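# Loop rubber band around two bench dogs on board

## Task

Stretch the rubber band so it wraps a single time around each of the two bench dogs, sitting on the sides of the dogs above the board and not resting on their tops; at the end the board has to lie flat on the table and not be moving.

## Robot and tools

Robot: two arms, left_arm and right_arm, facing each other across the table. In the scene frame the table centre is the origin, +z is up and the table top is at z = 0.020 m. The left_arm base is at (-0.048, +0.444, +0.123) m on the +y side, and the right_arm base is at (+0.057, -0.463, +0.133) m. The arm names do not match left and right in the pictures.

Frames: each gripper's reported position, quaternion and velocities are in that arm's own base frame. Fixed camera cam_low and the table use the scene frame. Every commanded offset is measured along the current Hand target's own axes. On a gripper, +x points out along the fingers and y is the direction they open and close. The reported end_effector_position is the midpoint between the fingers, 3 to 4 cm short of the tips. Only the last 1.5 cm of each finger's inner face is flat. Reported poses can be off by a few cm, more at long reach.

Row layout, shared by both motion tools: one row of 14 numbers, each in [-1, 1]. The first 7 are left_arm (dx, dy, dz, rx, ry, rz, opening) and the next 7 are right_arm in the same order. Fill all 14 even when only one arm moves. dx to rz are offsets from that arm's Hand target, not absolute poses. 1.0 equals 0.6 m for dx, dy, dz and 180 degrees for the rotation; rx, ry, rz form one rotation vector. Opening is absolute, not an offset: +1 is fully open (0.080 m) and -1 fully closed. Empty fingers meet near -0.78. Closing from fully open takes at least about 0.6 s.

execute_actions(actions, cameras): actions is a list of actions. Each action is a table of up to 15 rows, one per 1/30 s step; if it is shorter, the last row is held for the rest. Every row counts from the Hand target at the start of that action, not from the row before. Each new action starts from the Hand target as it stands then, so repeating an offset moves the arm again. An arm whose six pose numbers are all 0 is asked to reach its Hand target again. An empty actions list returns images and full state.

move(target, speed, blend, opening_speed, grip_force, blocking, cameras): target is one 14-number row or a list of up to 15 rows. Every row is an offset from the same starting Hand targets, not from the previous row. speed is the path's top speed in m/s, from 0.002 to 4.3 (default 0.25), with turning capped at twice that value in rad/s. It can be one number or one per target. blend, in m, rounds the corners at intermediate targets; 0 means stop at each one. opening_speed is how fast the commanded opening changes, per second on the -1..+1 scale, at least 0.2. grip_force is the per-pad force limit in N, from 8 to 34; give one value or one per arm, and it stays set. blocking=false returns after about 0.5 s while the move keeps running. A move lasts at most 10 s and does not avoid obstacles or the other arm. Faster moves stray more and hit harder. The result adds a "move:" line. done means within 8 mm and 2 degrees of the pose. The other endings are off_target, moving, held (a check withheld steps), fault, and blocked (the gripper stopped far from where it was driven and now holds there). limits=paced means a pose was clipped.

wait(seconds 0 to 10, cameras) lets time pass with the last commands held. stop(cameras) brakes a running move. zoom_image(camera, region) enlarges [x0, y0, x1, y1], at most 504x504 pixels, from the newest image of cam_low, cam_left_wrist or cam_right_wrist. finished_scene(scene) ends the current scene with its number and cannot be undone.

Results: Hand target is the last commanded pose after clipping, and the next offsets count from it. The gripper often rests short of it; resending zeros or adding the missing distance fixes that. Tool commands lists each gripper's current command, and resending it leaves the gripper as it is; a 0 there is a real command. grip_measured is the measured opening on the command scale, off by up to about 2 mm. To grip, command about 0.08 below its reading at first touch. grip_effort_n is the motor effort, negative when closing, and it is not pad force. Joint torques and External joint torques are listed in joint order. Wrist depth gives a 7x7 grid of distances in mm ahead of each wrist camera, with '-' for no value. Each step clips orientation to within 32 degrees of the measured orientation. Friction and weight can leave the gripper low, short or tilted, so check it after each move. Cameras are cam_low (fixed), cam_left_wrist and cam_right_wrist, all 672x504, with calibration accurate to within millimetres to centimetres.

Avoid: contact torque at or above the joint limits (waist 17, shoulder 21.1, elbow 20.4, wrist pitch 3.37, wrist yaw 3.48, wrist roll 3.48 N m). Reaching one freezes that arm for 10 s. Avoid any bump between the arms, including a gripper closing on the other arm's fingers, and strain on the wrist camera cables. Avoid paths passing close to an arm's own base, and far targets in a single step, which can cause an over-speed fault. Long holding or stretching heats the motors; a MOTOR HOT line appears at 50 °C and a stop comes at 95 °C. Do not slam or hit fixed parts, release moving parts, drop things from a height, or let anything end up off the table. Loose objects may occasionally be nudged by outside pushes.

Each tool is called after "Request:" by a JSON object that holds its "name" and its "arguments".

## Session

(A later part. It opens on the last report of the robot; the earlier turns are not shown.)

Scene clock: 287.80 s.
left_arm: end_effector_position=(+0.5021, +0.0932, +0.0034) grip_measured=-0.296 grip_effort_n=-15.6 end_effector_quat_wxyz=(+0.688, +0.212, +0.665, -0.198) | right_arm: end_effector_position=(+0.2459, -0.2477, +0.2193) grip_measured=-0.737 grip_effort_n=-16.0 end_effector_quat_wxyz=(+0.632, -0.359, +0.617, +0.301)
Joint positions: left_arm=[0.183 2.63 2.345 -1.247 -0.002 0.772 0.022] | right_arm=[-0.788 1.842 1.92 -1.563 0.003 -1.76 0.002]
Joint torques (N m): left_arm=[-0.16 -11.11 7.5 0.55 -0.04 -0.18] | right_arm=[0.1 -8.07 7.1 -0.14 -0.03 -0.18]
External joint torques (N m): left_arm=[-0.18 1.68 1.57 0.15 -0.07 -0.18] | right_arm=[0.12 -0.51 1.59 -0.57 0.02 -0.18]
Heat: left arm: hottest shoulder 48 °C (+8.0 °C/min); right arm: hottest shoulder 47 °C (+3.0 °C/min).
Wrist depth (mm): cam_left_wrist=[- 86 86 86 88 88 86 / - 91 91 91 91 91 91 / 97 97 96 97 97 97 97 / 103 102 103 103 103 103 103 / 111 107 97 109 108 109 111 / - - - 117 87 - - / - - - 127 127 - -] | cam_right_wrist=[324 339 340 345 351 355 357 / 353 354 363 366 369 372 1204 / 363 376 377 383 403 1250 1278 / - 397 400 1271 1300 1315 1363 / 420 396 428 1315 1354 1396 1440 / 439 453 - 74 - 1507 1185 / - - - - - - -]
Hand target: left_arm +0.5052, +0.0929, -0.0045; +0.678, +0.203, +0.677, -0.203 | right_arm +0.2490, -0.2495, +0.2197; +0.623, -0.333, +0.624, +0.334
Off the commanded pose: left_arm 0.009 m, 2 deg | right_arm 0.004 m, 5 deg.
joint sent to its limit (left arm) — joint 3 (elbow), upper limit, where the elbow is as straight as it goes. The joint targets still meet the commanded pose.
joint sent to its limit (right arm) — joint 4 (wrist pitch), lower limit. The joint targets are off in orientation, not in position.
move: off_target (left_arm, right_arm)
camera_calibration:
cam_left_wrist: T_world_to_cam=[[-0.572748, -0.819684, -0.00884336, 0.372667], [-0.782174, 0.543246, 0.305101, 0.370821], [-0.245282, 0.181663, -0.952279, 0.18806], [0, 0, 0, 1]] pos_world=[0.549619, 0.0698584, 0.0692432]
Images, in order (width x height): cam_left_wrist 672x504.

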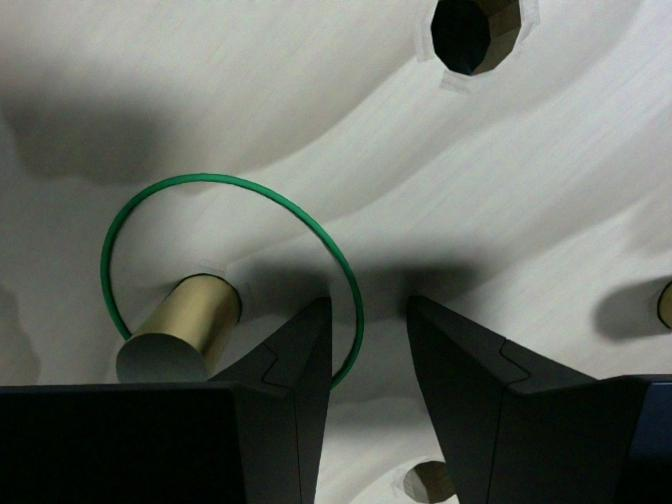

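Request:
{"name": "move", "arguments": {"target": [0.005,0,0,0,0,0,-0.3,0,0,0,0,0,0,-0.74], "speed": 0.03, "cameras": ["cam_left_wrist"]}}

Request:
{"name": "zoom_image", "arguments": {"camera": "cam_left_wrist", "region": [290, 260, 450, 380]}}

Scene clock: 290.40 s.
left_arm: end_effector_position=(+0.5019, +0.0931, +0.0023) grip_measured=-0.296 grip_effort_n=-15.1 end_effector_quat_wxyz=(+0.688, +0.212, +0.665, -0.199) | right_arm: end_effector_position=(+0.2459, -0.2477, +0.2193) grip_measured=-0.737 grip_effort_n=-16.0 end_effector_quat_wxyz=(+0.632, -0.359, +0.617, +0.301)
Joint positions: left_arm=[0.183 2.632 2.345 -1.247 -0.002 0.772 0.022] | right_arm=[-0.788 1.842 1.92 -1.563 0.003 -1.76 0.002]
Joint torques (N m): left_arm=[-0.15 -10.68 7.57 0.71 -0.06 -0.17] | right_arm=[0.13 -8.09 7 -0.13 -0.03 -0.14]
External joint torques (N m): left_arm=[-0.23 2 1.66 0.29 -0.1 -0.16] | right_arm=[0.11 -0.55 1.51 -0.55 0.02 -0.14]
Motor temperatures (°C): left_arm=[23 49 33 27 29 24] | right_arm=[22 46 32 24 26 29]
Heat: left arm: hottest shoulder 49 °C (+9.1 °C/min); right arm: hottest shoulder 46 °C (+3.0 °C/min).
Wrist depth (mm): cam_left_wrist=[- 86 86 86 88 87 86 / - 91 91 91 91 91 91 / 96 96 95 96 96 96 96 / 102 101 103 103 103 103 103 / 111 107 97 108 107 109 110 / - - - 117 88 - - / - - - 126 127 - -] | cam_right_wrist=[333 337 341 346 349 356 362 / 352 354 361 366 375 379 1179 / 372 377 379 383 397 1250 1278 / 374 393 401 1308 1315 1293 1363 / 428 403 428 1315 1413 1440 1459 / 441 449 - 74 75 1468 1223 / - - - - - - -]
Hand target: left_arm +0.5052, +0.0929, -0.0075; +0.678, +0.203, +0.677, -0.203 | right_arm +0.2490, -0.2495, +0.2197; +0.623, -0.333, +0.624, +0.334
Off the commanded pose: left_arm 0.010 m, 2 deg | right_arm 0.004 m, 5 deg.
joint sent to its limit (left arm) — joint 3 (elbow), upper limit, where the elbow is as straight as it goes. The joint targets still meet the commanded pose.
joint sent to its limit (right arm) — joint 4 (wrist pitch), lower limit. The joint targets are off in orientation, not in position.
move: off_target (left_arm, right_arm)
camera_calibration:
cam_left_wrist: T_world_to_cam=[[-0.572755, -0.819694, -0.00723931, 0.372497], [-0.781502, 0.543361, 0.306615, 0.370632], [-0.247397, 0.181273, -0.951806, 0.188047], [0, 0, 0, 1]] pos_world=[0.549522, 0.069859, 0.0680395]
Images, in order (width x height): cam_left_wrist 672x504.

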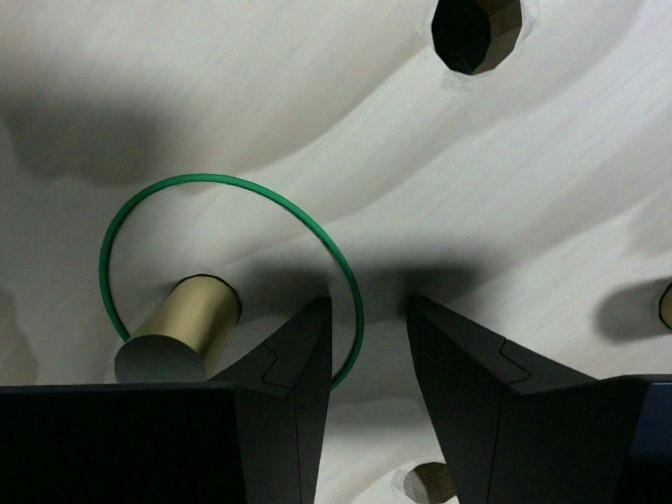

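Scaled by 3.150 from the camera's 672x504 image, which has a finer 960x720 frame.

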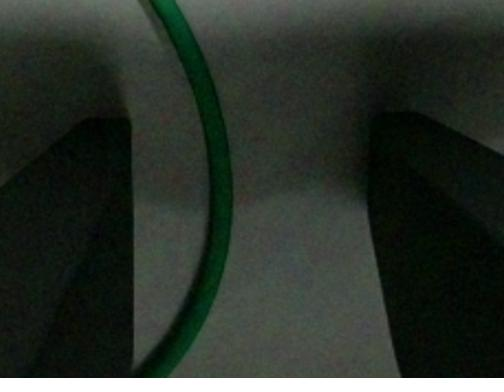

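Request:
{"name": "move", "arguments": {"target": [0.000,0,0,0,0,0,-1,0,0,0,0,0,0,-0.74], "speed": 0.03, "opening_speed": 0.7, "cameras": ["cam_left_wrist"]}}

Request:
{"name": "move", "arguments": {"target": [-0.065,0,0,0,0,0,-1,0,0,0,0,0,0,-0.74], "speed": 0.08, "cameras": ["all"]}}

Request:
{"name": "zoom_image", "arguments": {"camera": "cam_low", "region": [220, 190, 340, 280]}}

Scene clock: 294.37 s.
left_arm: end_effector_position=(+0.5028, +0.0938, +0.0022) grip_measured=-0.763 grip_effort_n=-68.6 end_effector_quat_wxyz=(+0.689, +0.213, +0.665, -0.197) | right_arm: end_effector_position=(+0.2459, -0.2477, +0.2193) grip_measured=-0.737 grip_effort_n=-16.0 end_effector_quat_wxyz=(+0.632, -0.359, +0.617, +0.301)
Joint positions: left_arm=[0.183 2.633 2.346 -1.243 -0.005 0.771 0.001] | right_arm=[-0.788 1.842 1.92 -1.563 0.003 -1.76 0.002]
Joint torques (N m): left_arm=[-0.11 -10.76 7.52 0.42 0.05 -0.21] | right_arm=[0.2 -8.13 7.05 -0.14 -0.06 -0.15]
External joint torques (N m): left_arm=[-0.1 1.86 1.69 0.04 0.02 -0.2] | right_arm=[0.2 -0.6 1.55 -0.58 -0.01 -0.16]
Heat: left arm: hottest shoulder 48 °C (+8.1 °C/min); right arm: hottest shoulder 46 °C (+2.0 °C/min).
Wrist depth (mm): cam_left_wrist=[- 86 86 86 88 87 86 / - 91 91 91 91 91 91 / 97 97 97 97 96 96 96 / 103 103 103 103 103 103 103 / 111 107 107 107 107 110 110 / - - - - 64 - - / - - - - - - -] | cam_right_wrist=[332 339 341 346 352 355 352 / 352 357 359 366 368 371 1198 / 366 375 383 386 1293 1230 1264 / - 396 410 1286 1293 1354 1339 / 428 413 434 1354 1379 1440 1422 / 438 452 - 74 75 1507 1223 / - - - - - - -]
Hand target: left_arm +0.5051, +0.0928, -0.0076; +0.677, +0.203, +0.677, -0.203 | right_arm +0.2490, -0.2495, +0.2197; +0.623, -0.333, +0.624, +0.334
Off the commanded pose: left_arm 0.010 m, 2 deg | right_arm 0.004 m, 5 deg.
joint sent to its limit (left arm) — joint 3 (elbow), upper limit, where the elbow is as straight as it goes. The joint targets still meet the commanded pose.
joint sent to its limit (right arm) — joint 4 (wrist pitch), lower limit. The joint targets are off in orientation, not in position.
move: off_target (left_arm, right_arm)
camera_calibration:
cam_left_wrist: T_world_to_cam=[[-0.571349, -0.82061, -0.0126452, 0.372963], [-0.783638, 0.540899, 0.305515, 0.372296], [-0.243869, 0.184465, -0.952103, 0.186083], [0, 0, 0, 1]] pos_world=[0.550217, 0.0703566, 0.068144]
Images, in order (width x height): cam_left_wrist 672x504.

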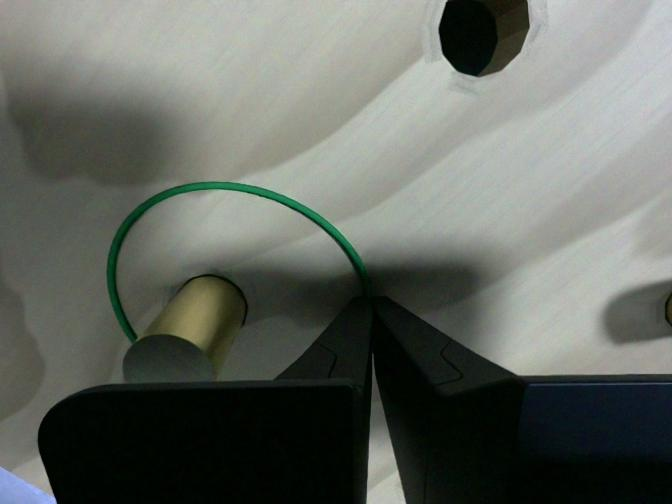

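Scene clock: 295.57 s.
left_arm: end_effector_position=(+0.5007, +0.0934, +0.0220) grip_measured=-0.763 grip_effort_n=-68.6 end_effector_quat_wxyz=(+0.693, +0.215, +0.660, -0.194) | right_arm: end_effector_position=(+0.2459, -0.2477, +0.2193) grip_measured=-0.737 grip_effort_n=-16.0 end_effector_quat_wxyz=(+0.632, -0.359, +0.617, +0.301)
Joint positions: left_arm=[0.183 2.592 2.346 -1.27 -0.005 0.771 0.001] | right_arm=[-0.788 1.842 1.92 -1.563 0.003 -1.76 0.002]
Joint torques (N m): left_arm=[-0.13 -14.89 7.32 0.03 0.02 -0.17] | right_arm=[0.27 -8.15 6.89 -0.13 -0.03 -0.16]
External joint torques (N m): left_arm=[-0.25 -2.31 1.39 -0.4 -0.01 -0.16] | right_arm=[0.27 -0.72 1.44 -0.57 0.02 -0.16]
Heat: left arm: hottest shoulder 49 °C (+9.1 °C/min); right arm: hottest shoulder 45 °C (+1.0 °C/min).
Wrist depth (mm): cam_left_wrist=[104 104 104 104 106 104 103 / 110 110 108 109 109 109 108 / 117 117 116 116 116 115 115 / 124 124 122 123 123 123 121 / 133 133 130 94 128 131 131 / - - - - 64 - - / - - - - - - -] | cam_right_wrist=[332 337 341 346 353 360 357 / 350 356 355 362 369 371 1167 / 369 371 382 382 1155 1250 1308 / 374 404 401 1278 1300 1323 1339 / - 414 436 1315 1405 1440 1431 / 438 451 - 74 75 1497 1250 / - - - - - - -]
Hand target: left_arm +0.5051, +0.0929, +0.0314; +0.677, +0.203, +0.677, -0.203 | right_arm +0.2490, -0.2495, +0.2197; +0.623, -0.333, +0.624, +0.334
Off the commanded pose: left_arm 0.010 m, 3 deg | right_arm 0.004 m, 5 deg.
joint sent to its limit (left arm) — joint 3 (elbow), upper limit, where the elbow is as straight as it goes. The joint targets are off in orientation, not in position.
joint sent to its limit (right arm) — joint 4 (wrist pitch), lower limit. The joint targets are off in orientation, not in position.
move: off_target (left_arm, right_arm)
camera_calibration:
cam_left_wrist: T_world_to_cam=[[-0.571129, -0.820557, -0.0223246, 0.371789], [-0.787645, 0.540158, 0.296387, 0.367179], [-0.231144, 0.186859, -0.954807, 0.197939], [0, 0, 0, 1]] pos_world=[0.547298, 0.0697529, 0.0884663]
cam_right_wrist: T_world_to_cam=[[0.826483, -0.548412, 0.127162, -0.363153], [-0.551349, -0.742873, 0.379677, -0.104046], [-0.113754, -0.383907, -0.916338, 0.218993], [0, 0, 0, 1]] pos_world=[0.267686, -0.192377, 0.286355]

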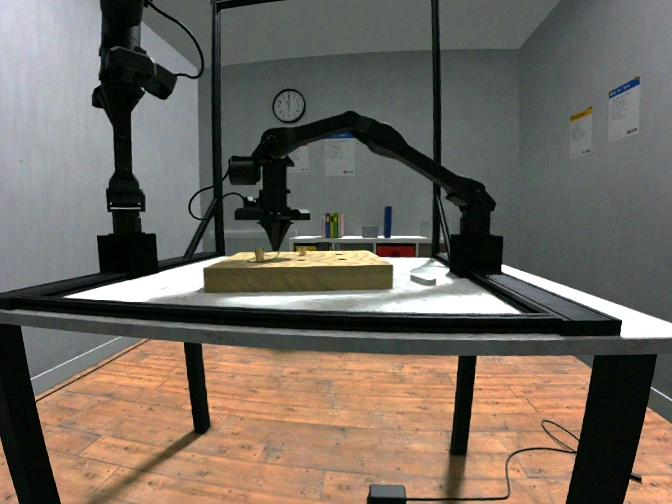

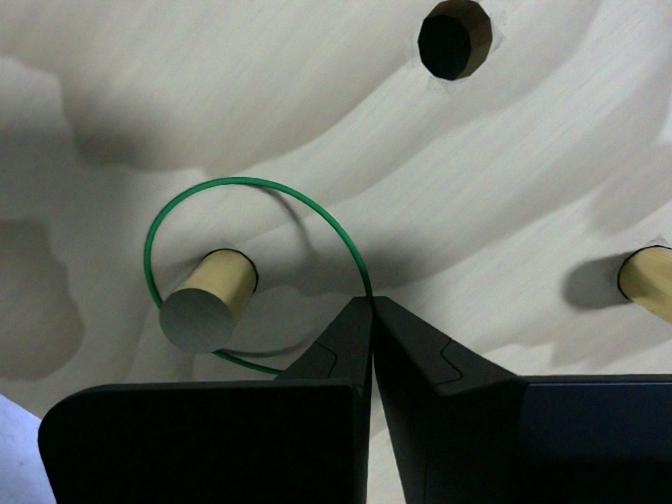

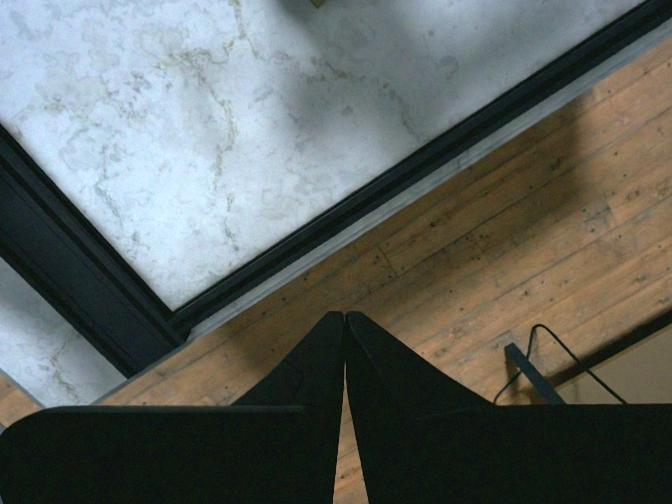

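Scaled by 4.200 from the camera's 672x504 image, which has a finer 960x720 frame.

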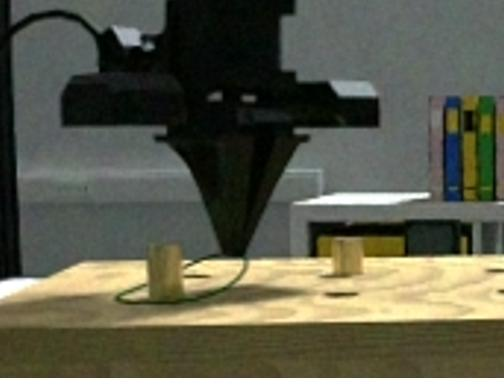

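Request:
{"name": "move", "arguments": {"target": [[-0.025,-0.1,0,0,0,0.0833,-1,0,0,0,0,0,0,-0.74],[-0.033,-0.15,0,0,0,0.1667,-1,0,0,0,0,0,0,-0.74]], "speed": 0.1, "blend": 0.02, "cameras": ["all"]}}

Request:
{"name": "zoom_image", "arguments": {"camera": "cam_low", "region": [220, 190, 340, 280]}}

Scene clock: 307.33 s.
left_arm: end_effector_position=(+0.4570, +0.0216, +0.0461) grip_measured=-0.763 grip_effort_n=-68.6 end_effector_quat_wxyz=(+0.701, +0.372, +0.608, -0.022) | right_arm: end_effector_position=(+0.2459, -0.2477, +0.2193) grip_measured=-0.737 grip_effort_n=-16.0 end_effector_quat_wxyz=(+0.632, -0.359, +0.617, +0.301)
Joint positions: left_arm=[-0.099 2.152 1.583 -0.758 -0.461 0.542 0.001] | right_arm=[-0.788 1.842 1.92 -1.563 0.003 -1.76 0.002]
Joint torques (N m): left_arm=[-0.64 -13.18 4.58 0.74 -0.17 -0.22] | right_arm=[0.24 -8.15 7.03 -0.12 -0.06 -0.14]
External joint torques (N m): left_arm=[-0.7 -3.01 -1.33 0.02 0.09 -0.2] | right_arm=[0.28 -0.54 1.52 -0.53 -0.01 -0.15]
Heat: left arm: hottest shoulder 52 °C (+12.1 °C/min); right arm: hottest shoulder 44 °C (-2.0 °C/min). Fold the left arm in close to its base, or ease its load, before you think long.
Wrist depth (mm): cam_left_wrist=[- 178 156 139 124 114 102 / - 197 169 148 131 119 108 / 253 216 182 158 140 125 113 / 376 240 196 169 150 128 119 / 2029 381 221 93 152 140 127 / - - - - 64 - - / - - - - - - -] | cam_right_wrist=[332 340 342 345 348 356 354 / 350 356 360 364 366 370 1191 / 366 374 383 385 1237 1250 1243 / 376 386 401 1286 1339 1257 1339 / 409 403 1300 1354 1431 1459 1449 / 441 447 - 74 75 1527 1243 / - - - - - - -]
Hand target: left_arm +0.4557, +0.0176, +0.0511; +0.707, +0.371, +0.602, -0.021 | right_arm +0.2490, -0.2495, +0.2197; +0.623, -0.333, +0.624, +0.334
Off the commanded pose: left_arm 0.007 m, 1 deg | right_arm 0.004 m, 5 deg.
MOTOR HOT: joint 2 (shoulder) of the left arm reports 52 °C; the controller stops that arm at 95 °C. To cool a motor, set the load down, stop pushing, or move to a pose that needs little force.
joint sent to its limit (right arm) — joint 4 (wrist pitch), lower limit. The joint targets are off in orientation, not in position.
move: off_target (right_arm)
camera_calibration:
cam_left_wrist: T_world_to_cam=[[-0.504971, -0.719968, -0.476079, 0.276979], [-0.862343, 0.39718, 0.314027, 0.400706], [-0.0370003, 0.569117, -0.821423, 0.121073], [0, 0, 0, 1]] pos_world=[0.489892, -0.0286413, 0.105484]
cam_right_wrist: T_world_to_cam=[[0.826483, -0.548412, 0.127162, -0.363153], [-0.551349, -0.742873, 0.379677, -0.104046], [-0.113754, -0.383907, -0.916338, 0.218993], [0, 0, 0, 1]] pos_world=[0.267686, -0.192377, 0.286355]

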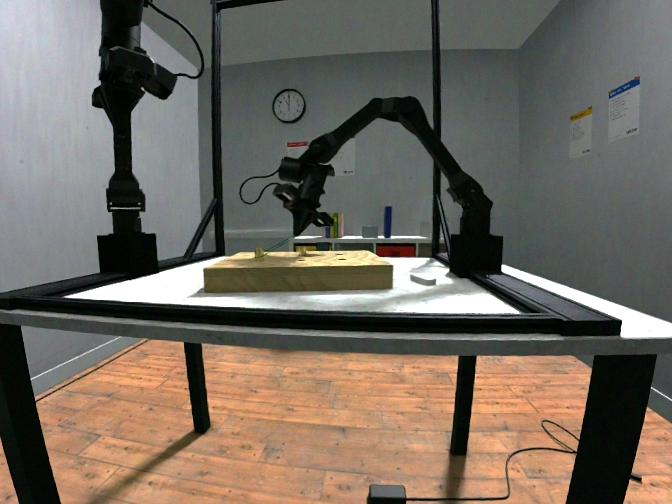

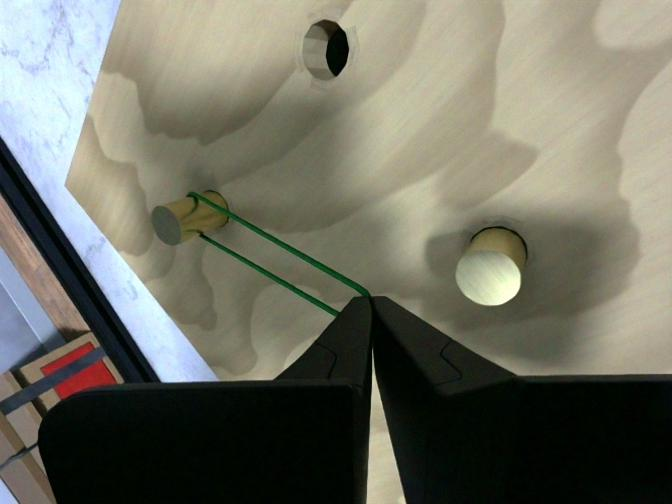

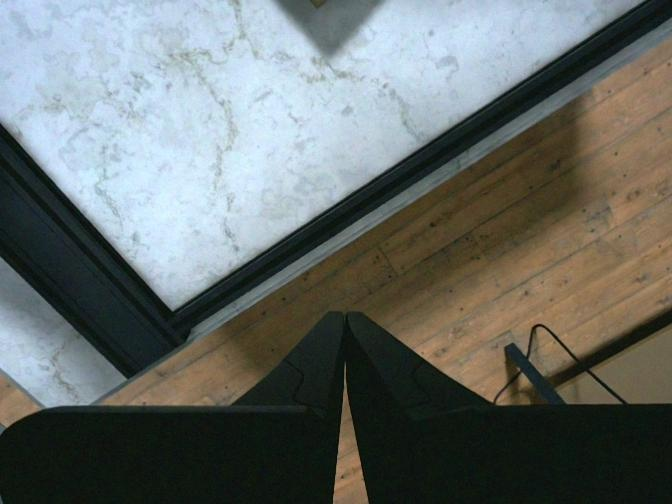

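Scaled by 4.200 from the camera's 672x504 image, which has a finer 960x720 frame.

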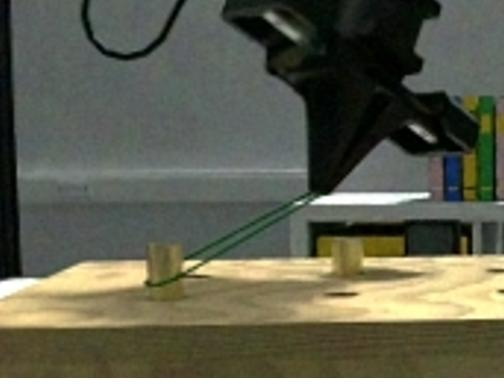

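Request:
{"name": "move", "arguments": {"target": [-0.0447,-0.0973,0.0117,0,0,0,-1,0,0,0,0,0,0,-0.74], "speed": 0.1, "cameras": ["all"]}}

Request:
{"name": "zoom_image", "arguments": {"camera": "cam_low", "region": [220, 190, 340, 280]}}

Scene clock: 318.97 s.
left_arm: end_effector_position=(+0.4318, -0.0281, +0.0426) grip_measured=-0.763 grip_effort_n=-68.6 end_effector_quat_wxyz=(+0.703, +0.373, +0.605, -0.008) | right_arm: end_effector_position=(+0.2459, -0.2477, +0.2193) grip_measured=-0.737 grip_effort_n=-16.0 end_effector_quat_wxyz=(+0.632, -0.359, +0.617, +0.301)
Joint positions: left_arm=[-0.236 2.111 1.498 -0.778 -0.513 0.377 0.001] | right_arm=[-0.788 1.842 1.92 -1.563 0.003 -1.76 0.002]
Joint torques (N m): left_arm=[-1.93 -12.77 4.45 -0.13 0.25 -0.21] | right_arm=[0.19 -8.08 7.04 -0.13 -0.05 -0.17]
External joint torques (N m): left_arm=[-2.01 -3.06 -1.24 -0.74 0.55 -0.18] | right_arm=[0.23 -0.53 1.56 -0.54 0 -0.18]
Motor temperatures (°C): left_arm=[23 59 32 27 29 24] | right_arm=[22 43 32 24 26 29]
Heat: left arm: hottest shoulder 59 °C (+18.0 °C/min); right arm: hottest shoulder 43 °C (-4.0 °C/min). Heating fast: the left arm's shoulder motor: a push or a pull is the cause, and it goes on while you think. Ease it with your next call, before anything else.
Wrist depth (mm): cam_left_wrist=[213 183 156 137 122 112 136 / 241 202 171 147 130 115 108 / 260 212 183 157 139 122 110 / 403 241 199 151 147 130 116 / 1732 260 228 94 149 138 123 / 1837 - - - 64 - - / - - - - 65 - -] | cam_right_wrist=[332 336 340 346 351 356 354 / 350 354 361 369 369 375 1204 / 362 375 381 381 397 1250 1250 / 374 396 406 1331 1300 1300 1371 / 423 403 438 1354 1396 1405 1440 / 440 451 - 74 75 1497 1223 / - - - - - - -]
Hand target: left_arm +0.4265, -0.0396, +0.0454; +0.707, +0.371, +0.602, -0.020 | right_arm +0.2490, -0.2495, +0.2197; +0.623, -0.333, +0.624, +0.334
Off the commanded pose: left_arm 0.013 m, 2 deg | right_arm 0.004 m, 5 deg.
MOTOR HOT: still on. Joint 2 (shoulder) of the left arm reports 59 °C.
joint sent to its limit (right arm) — joint 4 (wrist pitch), lower limit. The joint targets are off in orientation, not in position.
move: off_target (left_arm, right_arm)
camera_calibration:
cam_left_wrist: T_world_to_cam=[[-0.484174, -0.720057, -0.497086, 0.218672], [-0.874356, 0.376866, 0.305734, 0.404754], [-0.0328112, 0.582658, -0.812055, 0.143752], [0, 0, 0, 1]] pos_world=[0.464492, -0.0788396, 0.101686]
cam_right_wrist: T_world_to_cam=[[0.826483, -0.548412, 0.127162, -0.363153], [-0.551349, -0.742873, 0.379677, -0.104046], [-0.113754, -0.383907, -0.916338, 0.218993], [0, 0, 0, 1]] pos_world=[0.267686, -0.192377, 0.286355]

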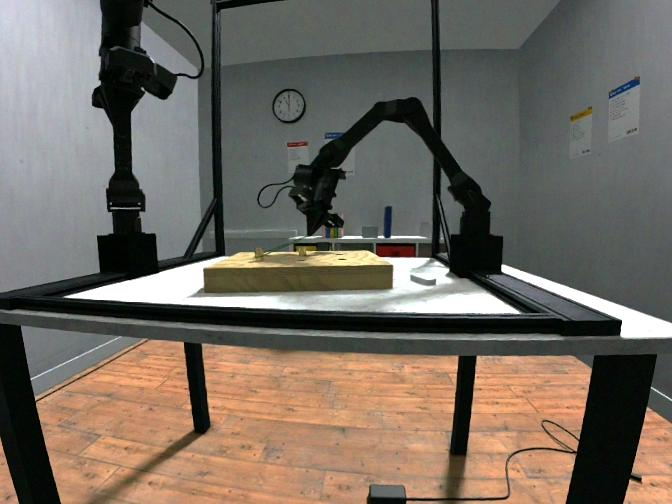

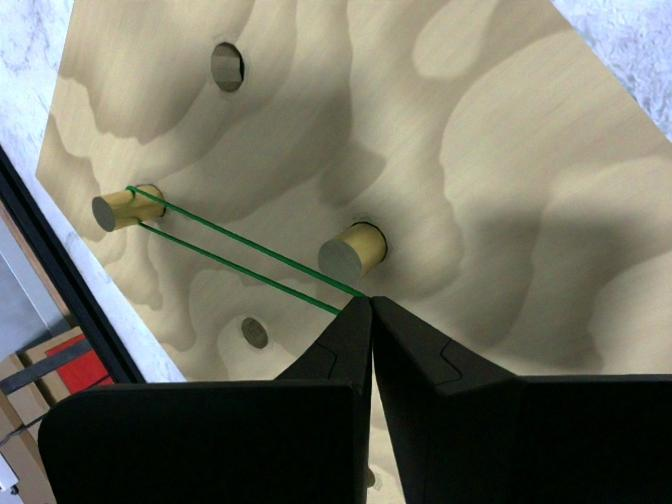

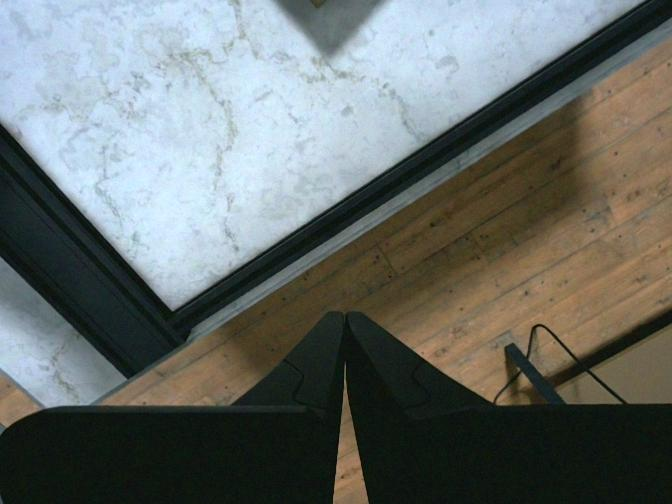

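Scaled by 4.200 from the camera's 672x504 image, which has a finer 960x720 frame.

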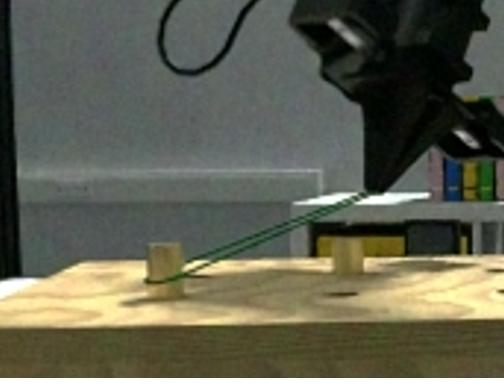

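Request:
{"name": "move", "arguments": {"target": [[-0.003,-0.03,0,0,0,0,-1,0.033,0.006,0.254,0.5,0,0,-0.74],[-0.003,-0.03,0,0,0,0,-1,0.2117,-0.002,0.629,0.96,0,0.213,-0.74]], "speed": 0.3, "blend": 0.05, "cameras": ["all"]}}

Scene clock: 337.90 s.
left_arm: end_effector_position=(+0.4222, -0.0388, +0.0357) grip_measured=-0.763 grip_effort_n=-68.1 end_effector_quat_wxyz=(+0.701, +0.373, +0.608, -0.005) | right_arm: end_effector_position=(+0.4605, +0.0638, +0.1018) grip_measured=-0.737 grip_effort_n=-16.0 end_effector_quat_wxyz=(+0.278, +0.737, +0.413, -0.458)
Joint positions: left_arm=[-0.27 2.108 1.464 -0.775 -0.523 0.332 0.001] | right_arm=[0.025 2.111 1.764 -0.956 -0.356 2.167 0.002]
Joint torques (N m): left_arm=[-2.49 -12.39 4.14 0.28 0.39 -0.24] | right_arm=[-0.04 -10.62 4.45 0.91 -0.23 0.18]
External joint torques (N m): left_arm=[-2.39 -2.75 -1.51 -0.31 0.68 -0.22] | right_arm=[0.01 -0.64 -1.59 0.22 -0.05 0.19]
Motor temperatures (°C): left_arm=[24 59 31 26 29 24] | right_arm=[22 43 32 24 26 29]
Heat: left arm: hottest shoulder 59 °C (+13.0 °C/min); right arm: hottest shoulder 43 °C (-6.0 °C/min). Fold the left arm in close to its base, or ease its load, before you think long.
Wrist depth (mm): cam_left_wrist=[205 175 150 130 117 112 133 / 228 191 162 140 124 110 131 / 251 207 176 150 133 116 107 / 399 240 191 152 141 124 111 / 1116 264 217 94 142 132 118 / 1806 - - - 64 - - / - - - - 65 - -] | cam_right_wrist=[164 165 167 168 169 174 172 / 183 184 186 188 190 192 194 / 207 210 212 208 217 219 282 / 240 242 246 249 251 328 332 / 363 288 282 186 388 389 384 / 426 429 - 74 75 462 2014 / - - - - - - -]
Hand target: left_arm +0.4174, -0.0534, +0.0378; +0.707, +0.371, +0.602, -0.020 | right_arm +0.4592, +0.0640, +0.0927; +0.269, +0.735, +0.414, -0.465
Off the commanded pose: left_arm 0.016 m, 2 deg | right_arm 0.009 m, 1 deg.
MOTOR HOT: still on. Joint 2 (shoulder) of the left arm reports 59 °C.
move: off_target (left_arm, right_arm)
camera_calibration:
cam_left_wrist: T_world_to_cam=[[-0.481706, -0.720371, -0.499023, 0.201942], [-0.875425, 0.369661, 0.311418, 0.402508], [-0.0398671, 0.586869, -0.808699, 0.147085], [0, 0, 0, 1]] pos_world=[0.455506, -0.0896378, 0.0943727]
cam_right_wrist: T_world_to_cam=[[-0.877205, 0.480094, 0.00469129, 0.376634], [0.332914, 0.601186, 0.72646, -0.23793], [0.345949, 0.638816, -0.687193, -0.044955], [0, 0, 0, 1]] pos_world=[0.425148, -0.00906158, 0.140187]

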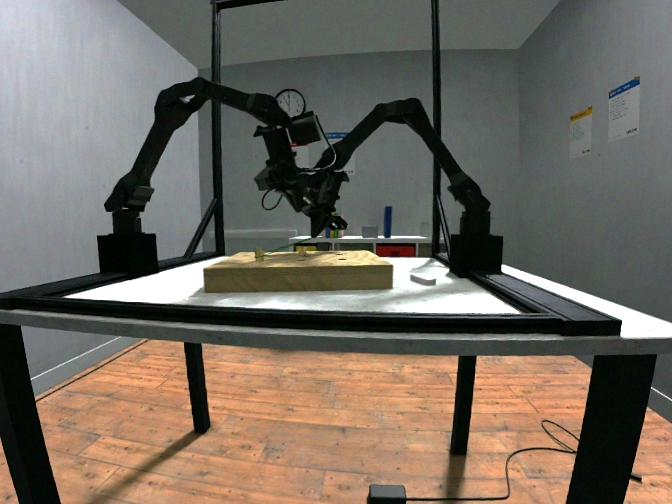

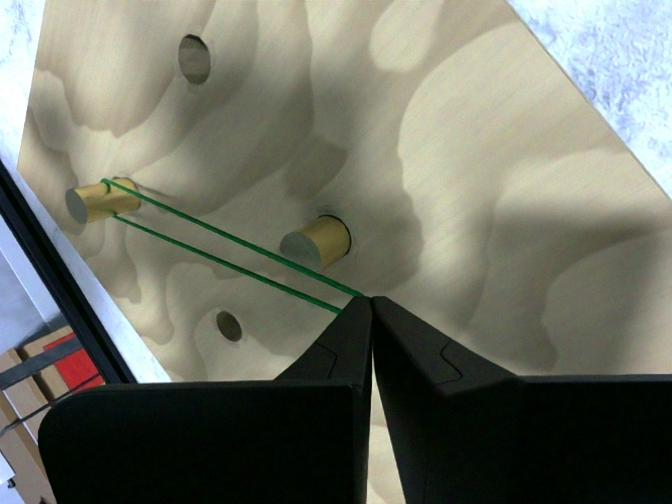

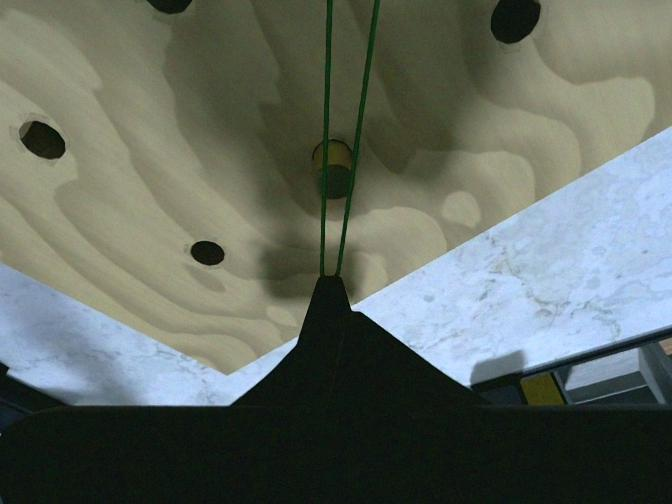

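Request:
{"name": "move", "arguments": {"target": [0,0,0,0,0,0,-1,0.1235,0,0.04,0,0,0,-0.77], "speed": 0.12, "cameras": ["all"]}}

Request:
{"name": "zoom_image", "arguments": {"camera": "cam_right_wrist", "region": [240, 180, 450, 340]}}

Request:
{"name": "zoom_image", "arguments": {"camera": "cam_low", "region": [240, 180, 360, 270]}}

Scene clock: 351.80 s.
left_arm: end_effector_position=(+0.4225, -0.0390, +0.0358) grip_measured=-0.763 grip_effort_n=-68.1 end_effector_quat_wxyz=(+0.702, +0.373, +0.607, -0.005) | right_arm: end_effector_position=(+0.4671, +0.0702, +0.0232) grip_measured=-0.755 grip_effort_n=-70.0 end_effector_quat_wxyz=(+0.275, +0.737, +0.413, -0.459)
Joint positions: left_arm=[-0.27 2.108 1.464 -0.773 -0.523 0.332 0.001] | right_arm=[0.038 2.213 1.606 -0.694 -0.354 2.185 0.001]
Joint torques (N m): left_arm=[-2.3 -12.49 4.02 0.25 0.34 -0.22] | right_arm=[0.36 -10.87 4.23 0.88 -0.11 0.23]
External joint torques (N m): left_arm=[-2.3 -2.83 -1.66 -0.35 0.64 -0.19] | right_arm=[0.37 -0.61 -1.45 0.2 0.07 0.23]
Motor temperatures (°C): left_arm=[24 65 30 26 29 24] | right_arm=[22 43 32 24 26 29]
Heat: left arm: hottest shoulder 65 °C (+17.1 °C/min); right arm: hottest shoulder 43 °C (-3.0 °C/min). Fold the left arm in close to its base, or ease its load, before you think long.
Wrist depth (mm): cam_left_wrist=[206 176 150 130 116 108 133 / 229 192 162 141 124 110 136 / 250 207 176 151 133 116 108 / - 119 141 152 142 124 111 / - 100 192 94 142 132 118 / - - - - 64 - - / - - - - 65 - -] | cam_right_wrist=[- 94 96 95 96 97 106 / - 106 105 106 109 109 110 / 118 119 120 121 123 124 126 / 136 137 138 132 143 145 147 / 166 163 164 - 170 174 263 / 188 190 - 74 75 305 313 / - - - - - - -]
Hand target: left_arm +0.4174, -0.0534, +0.0378; +0.707, +0.371, +0.602, -0.020 | right_arm +0.4648, +0.0718, +0.0155; +0.269, +0.735, +0.414, -0.465
Off the commanded pose: left_arm 0.015 m, 2 deg | right_arm 0.008 m, 1 deg.
MOTOR HOT: still on. Joint 2 (shoulder) of the left arm reports 65 °C.
move: off_target (left_arm)
camera_calibration:
cam_left_wrist: T_world_to_cam=[[-0.481188, -0.720414, -0.499461, 0.201796], [-0.875773, 0.37007, 0.30995, 0.403025], [-0.0384567, 0.586559, -0.808993, 0.146731], [0, 0, 0, 1]] pos_world=[0.455703, -0.0898377, 0.0945755]
cam_right_wrist: T_world_to_cam=[[-0.875583, 0.482965, 0.00991773, 0.378626], [0.338069, 0.597973, 0.726731, -0.189018], [0.345055, 0.639666, -0.686851, -0.105007], [0, 0, 0, 1]] pos_world=[0.431653, -0.00266636, 0.0614855]

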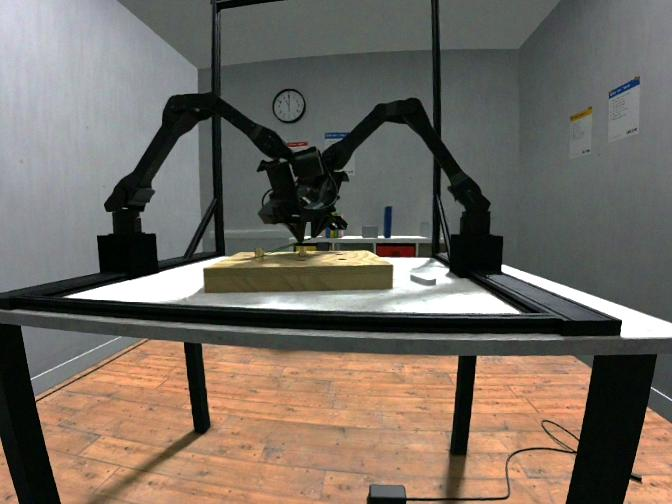

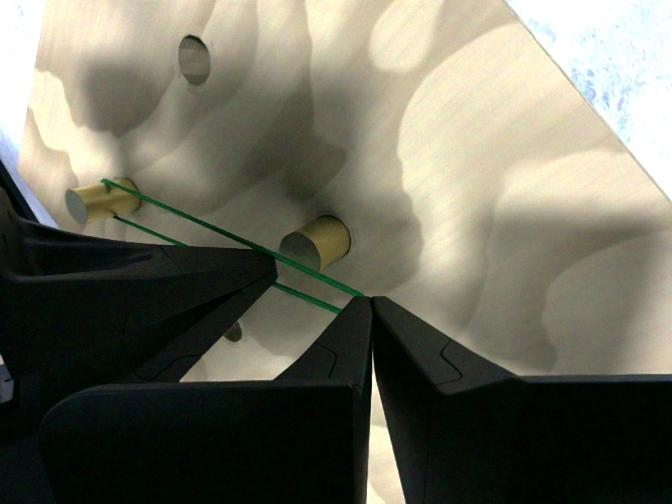

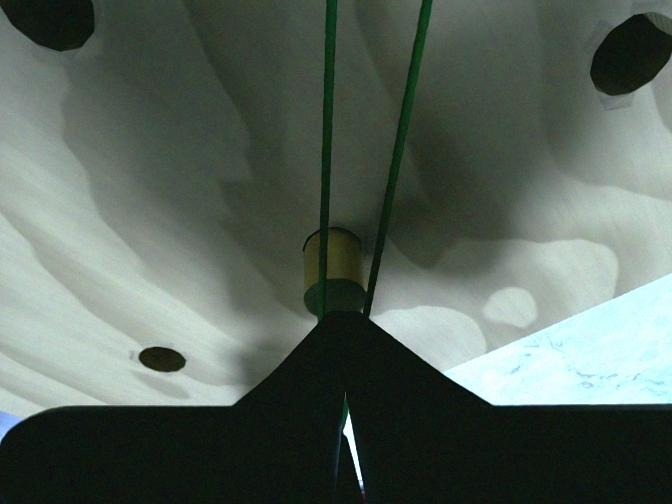

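Scaled by 2.400 from the camera's 672x504 image, which has a finer 960x720 frame.

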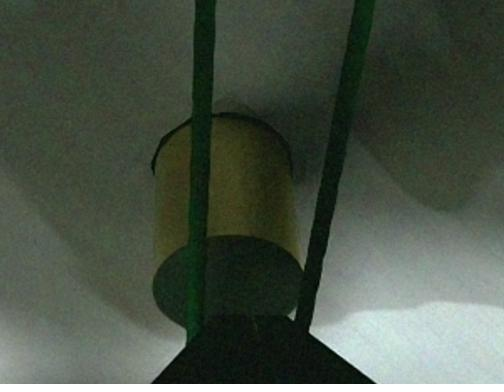

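Scaled by 4.200 from the camera's 672x504 image, which has a finer 960x720 frame.

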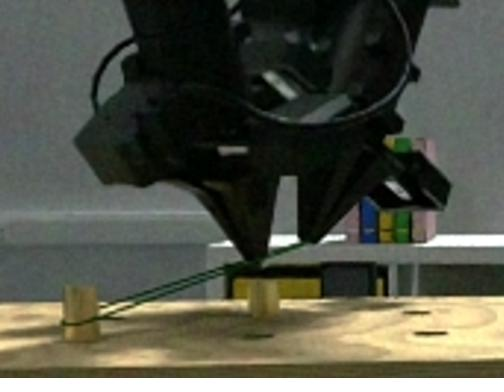

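Request:
{"name": "move", "arguments": {"target": [[0,0,0,0,0,0,-1,-0.0057,-0.002,0.012,0,0,0,-0.77],[0,0,0,0,0,0,-1,0.022,-0.002,0.025,0,0,0,-0.77]], "speed": 0.08, "cameras": ["all"]}}

Request:
{"name": "zoom_image", "arguments": {"camera": "cam_right_wrist", "region": [240, 180, 450, 340]}}

Request:
{"name": "zoom_image", "arguments": {"camera": "cam_left_wrist", "region": [180, 160, 420, 340]}}

Request:
{"name": "zoom_image", "arguments": {"camera": "cam_low", "region": [240, 200, 340, 275]}}

Scene clock: 360.57 s.
left_arm: end_effector_position=(+0.4222, -0.0393, +0.0357) grip_measured=-0.763 grip_effort_n=-68.1 end_effector_quat_wxyz=(+0.701, +0.373, +0.607, -0.005) | right_arm: end_effector_position=(+0.4640, +0.0663, +0.0093) grip_measured=-0.755 grip_effort_n=-70.0 end_effector_quat_wxyz=(+0.276, +0.739, +0.412, -0.456)
Joint positions: left_arm=[-0.271 2.107 1.464 -0.773 -0.523 0.332 0.001] | right_arm=[0.029 2.217 1.552 -0.629 -0.357 2.177 0.001]
Joint torques (N m): left_arm=[-2.36 -12.48 4.3 0.16 0.36 -0.24] | right_arm=[-0.18 -10.11 3.68 0.97 -0.13 -0.06]
External joint torques (N m): left_arm=[-2.36 -2.78 -1.42 -0.45 0.67 -0.21] | right_arm=[-0.21 0.07 -1.91 0.27 0.05 -0.06]
Motor temperatures (°C): left_arm=[24 67 30 26 29 24] | right_arm=[22 46 32 25 26 29]
Heat: left arm: hottest shoulder 67 °C (+18.1 °C/min); right arm: hottest shoulder 46 °C (+1.0 °C/min). Fold the left arm in close to its base, or ease its load, before you think long.
Wrist depth (mm): cam_left_wrist=[204 175 150 130 116 124 133 / 229 192 162 140 123 110 135 / 241 209 175 149 132 116 108 / - 120 138 152 141 123 110 / - 109 197 93 142 132 118 / - - - - 64 - - / - - - - 65 - -] | cam_right_wrist=[- 81 79 83 84 84 85 / - 91 94 93 94 95 101 / - 104 106 106 107 108 109 / 123 120 122 123 125 126 128 / 142 144 145 121 149 151 153 / 167 169 - 74 75 282 287 / - - - - - - -]
Hand target: left_arm +0.4175, -0.0533, +0.0380; +0.707, +0.371, +0.602, -0.020 | right_arm +0.4599, +0.0655, -0.0029; +0.269, +0.735, +0.414, -0.465
Off the commanded pose: left_arm 0.015 m, 2 deg | right_arm 0.013 m, 1 deg.
MOTOR HOT: still on. Joint 2 (shoulder) of the left arm reports 67 °C.
move: off_target (left_arm, right_arm)
camera_calibration:
cam_left_wrist: T_world_to_cam=[[-0.481981, -0.719984, -0.499317, 0.20177], [-0.875345, 0.370789, 0.3103, 0.402742], [-0.0382697, 0.586633, -0.808948, 0.146732], [0, 0, 0, 1]] pos_world=[0.455403, -0.090139, 0.0944748]
cam_right_wrist: T_world_to_cam=[[-0.874956, 0.484191, 0.00331017, 0.377662], [0.332868, 0.596516, 0.73032, -0.173053], [0.35164, 0.6401, -0.683097, -0.113986], [0, 0, 0, 1]] pos_world=[0.428123, -0.00666873, 0.0472708]

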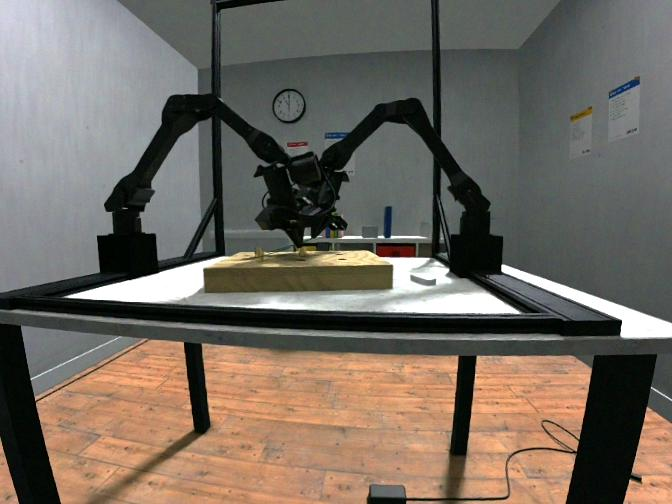

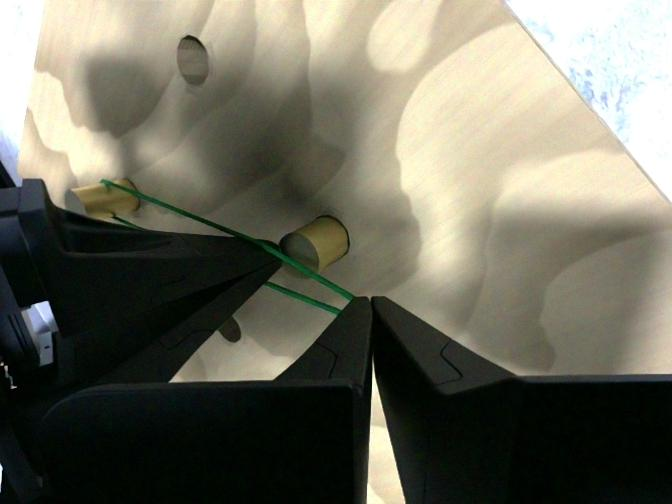

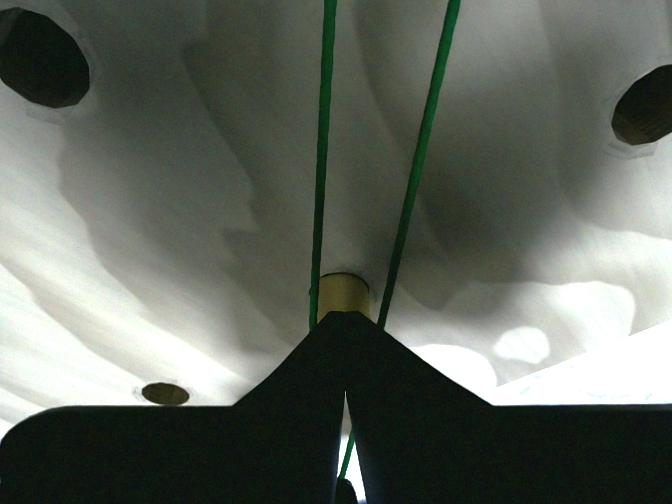

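Scaled by 2.400 from the camera's 672x504 image, which has a finer 960x720 frame.

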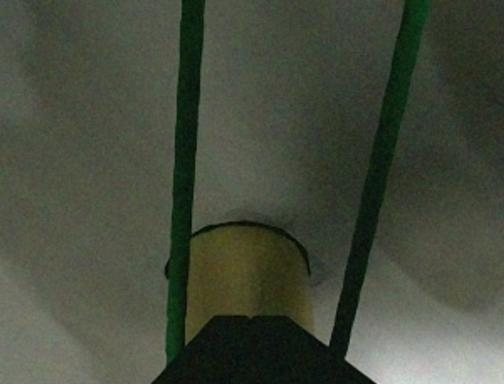

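Scaled by 2.100 from the camera's 672x504 image, which has a finer 960x720 frame.

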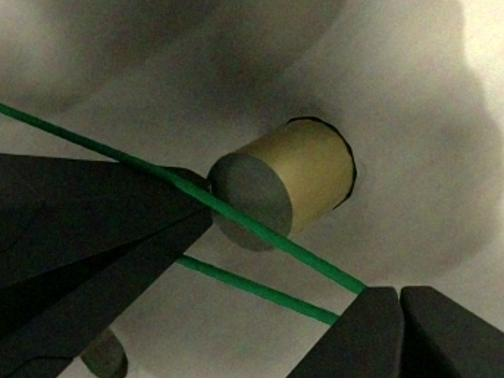

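Scaled by 5.040 from the camera's 672x504 image, which has a finer 960x720 frame.

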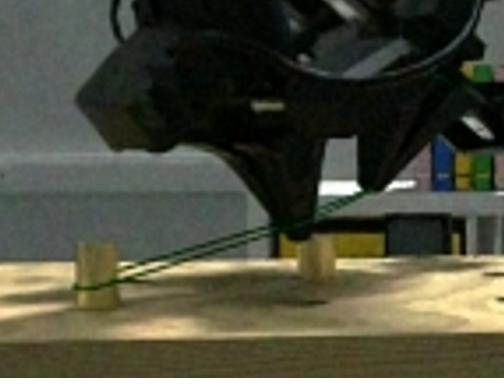

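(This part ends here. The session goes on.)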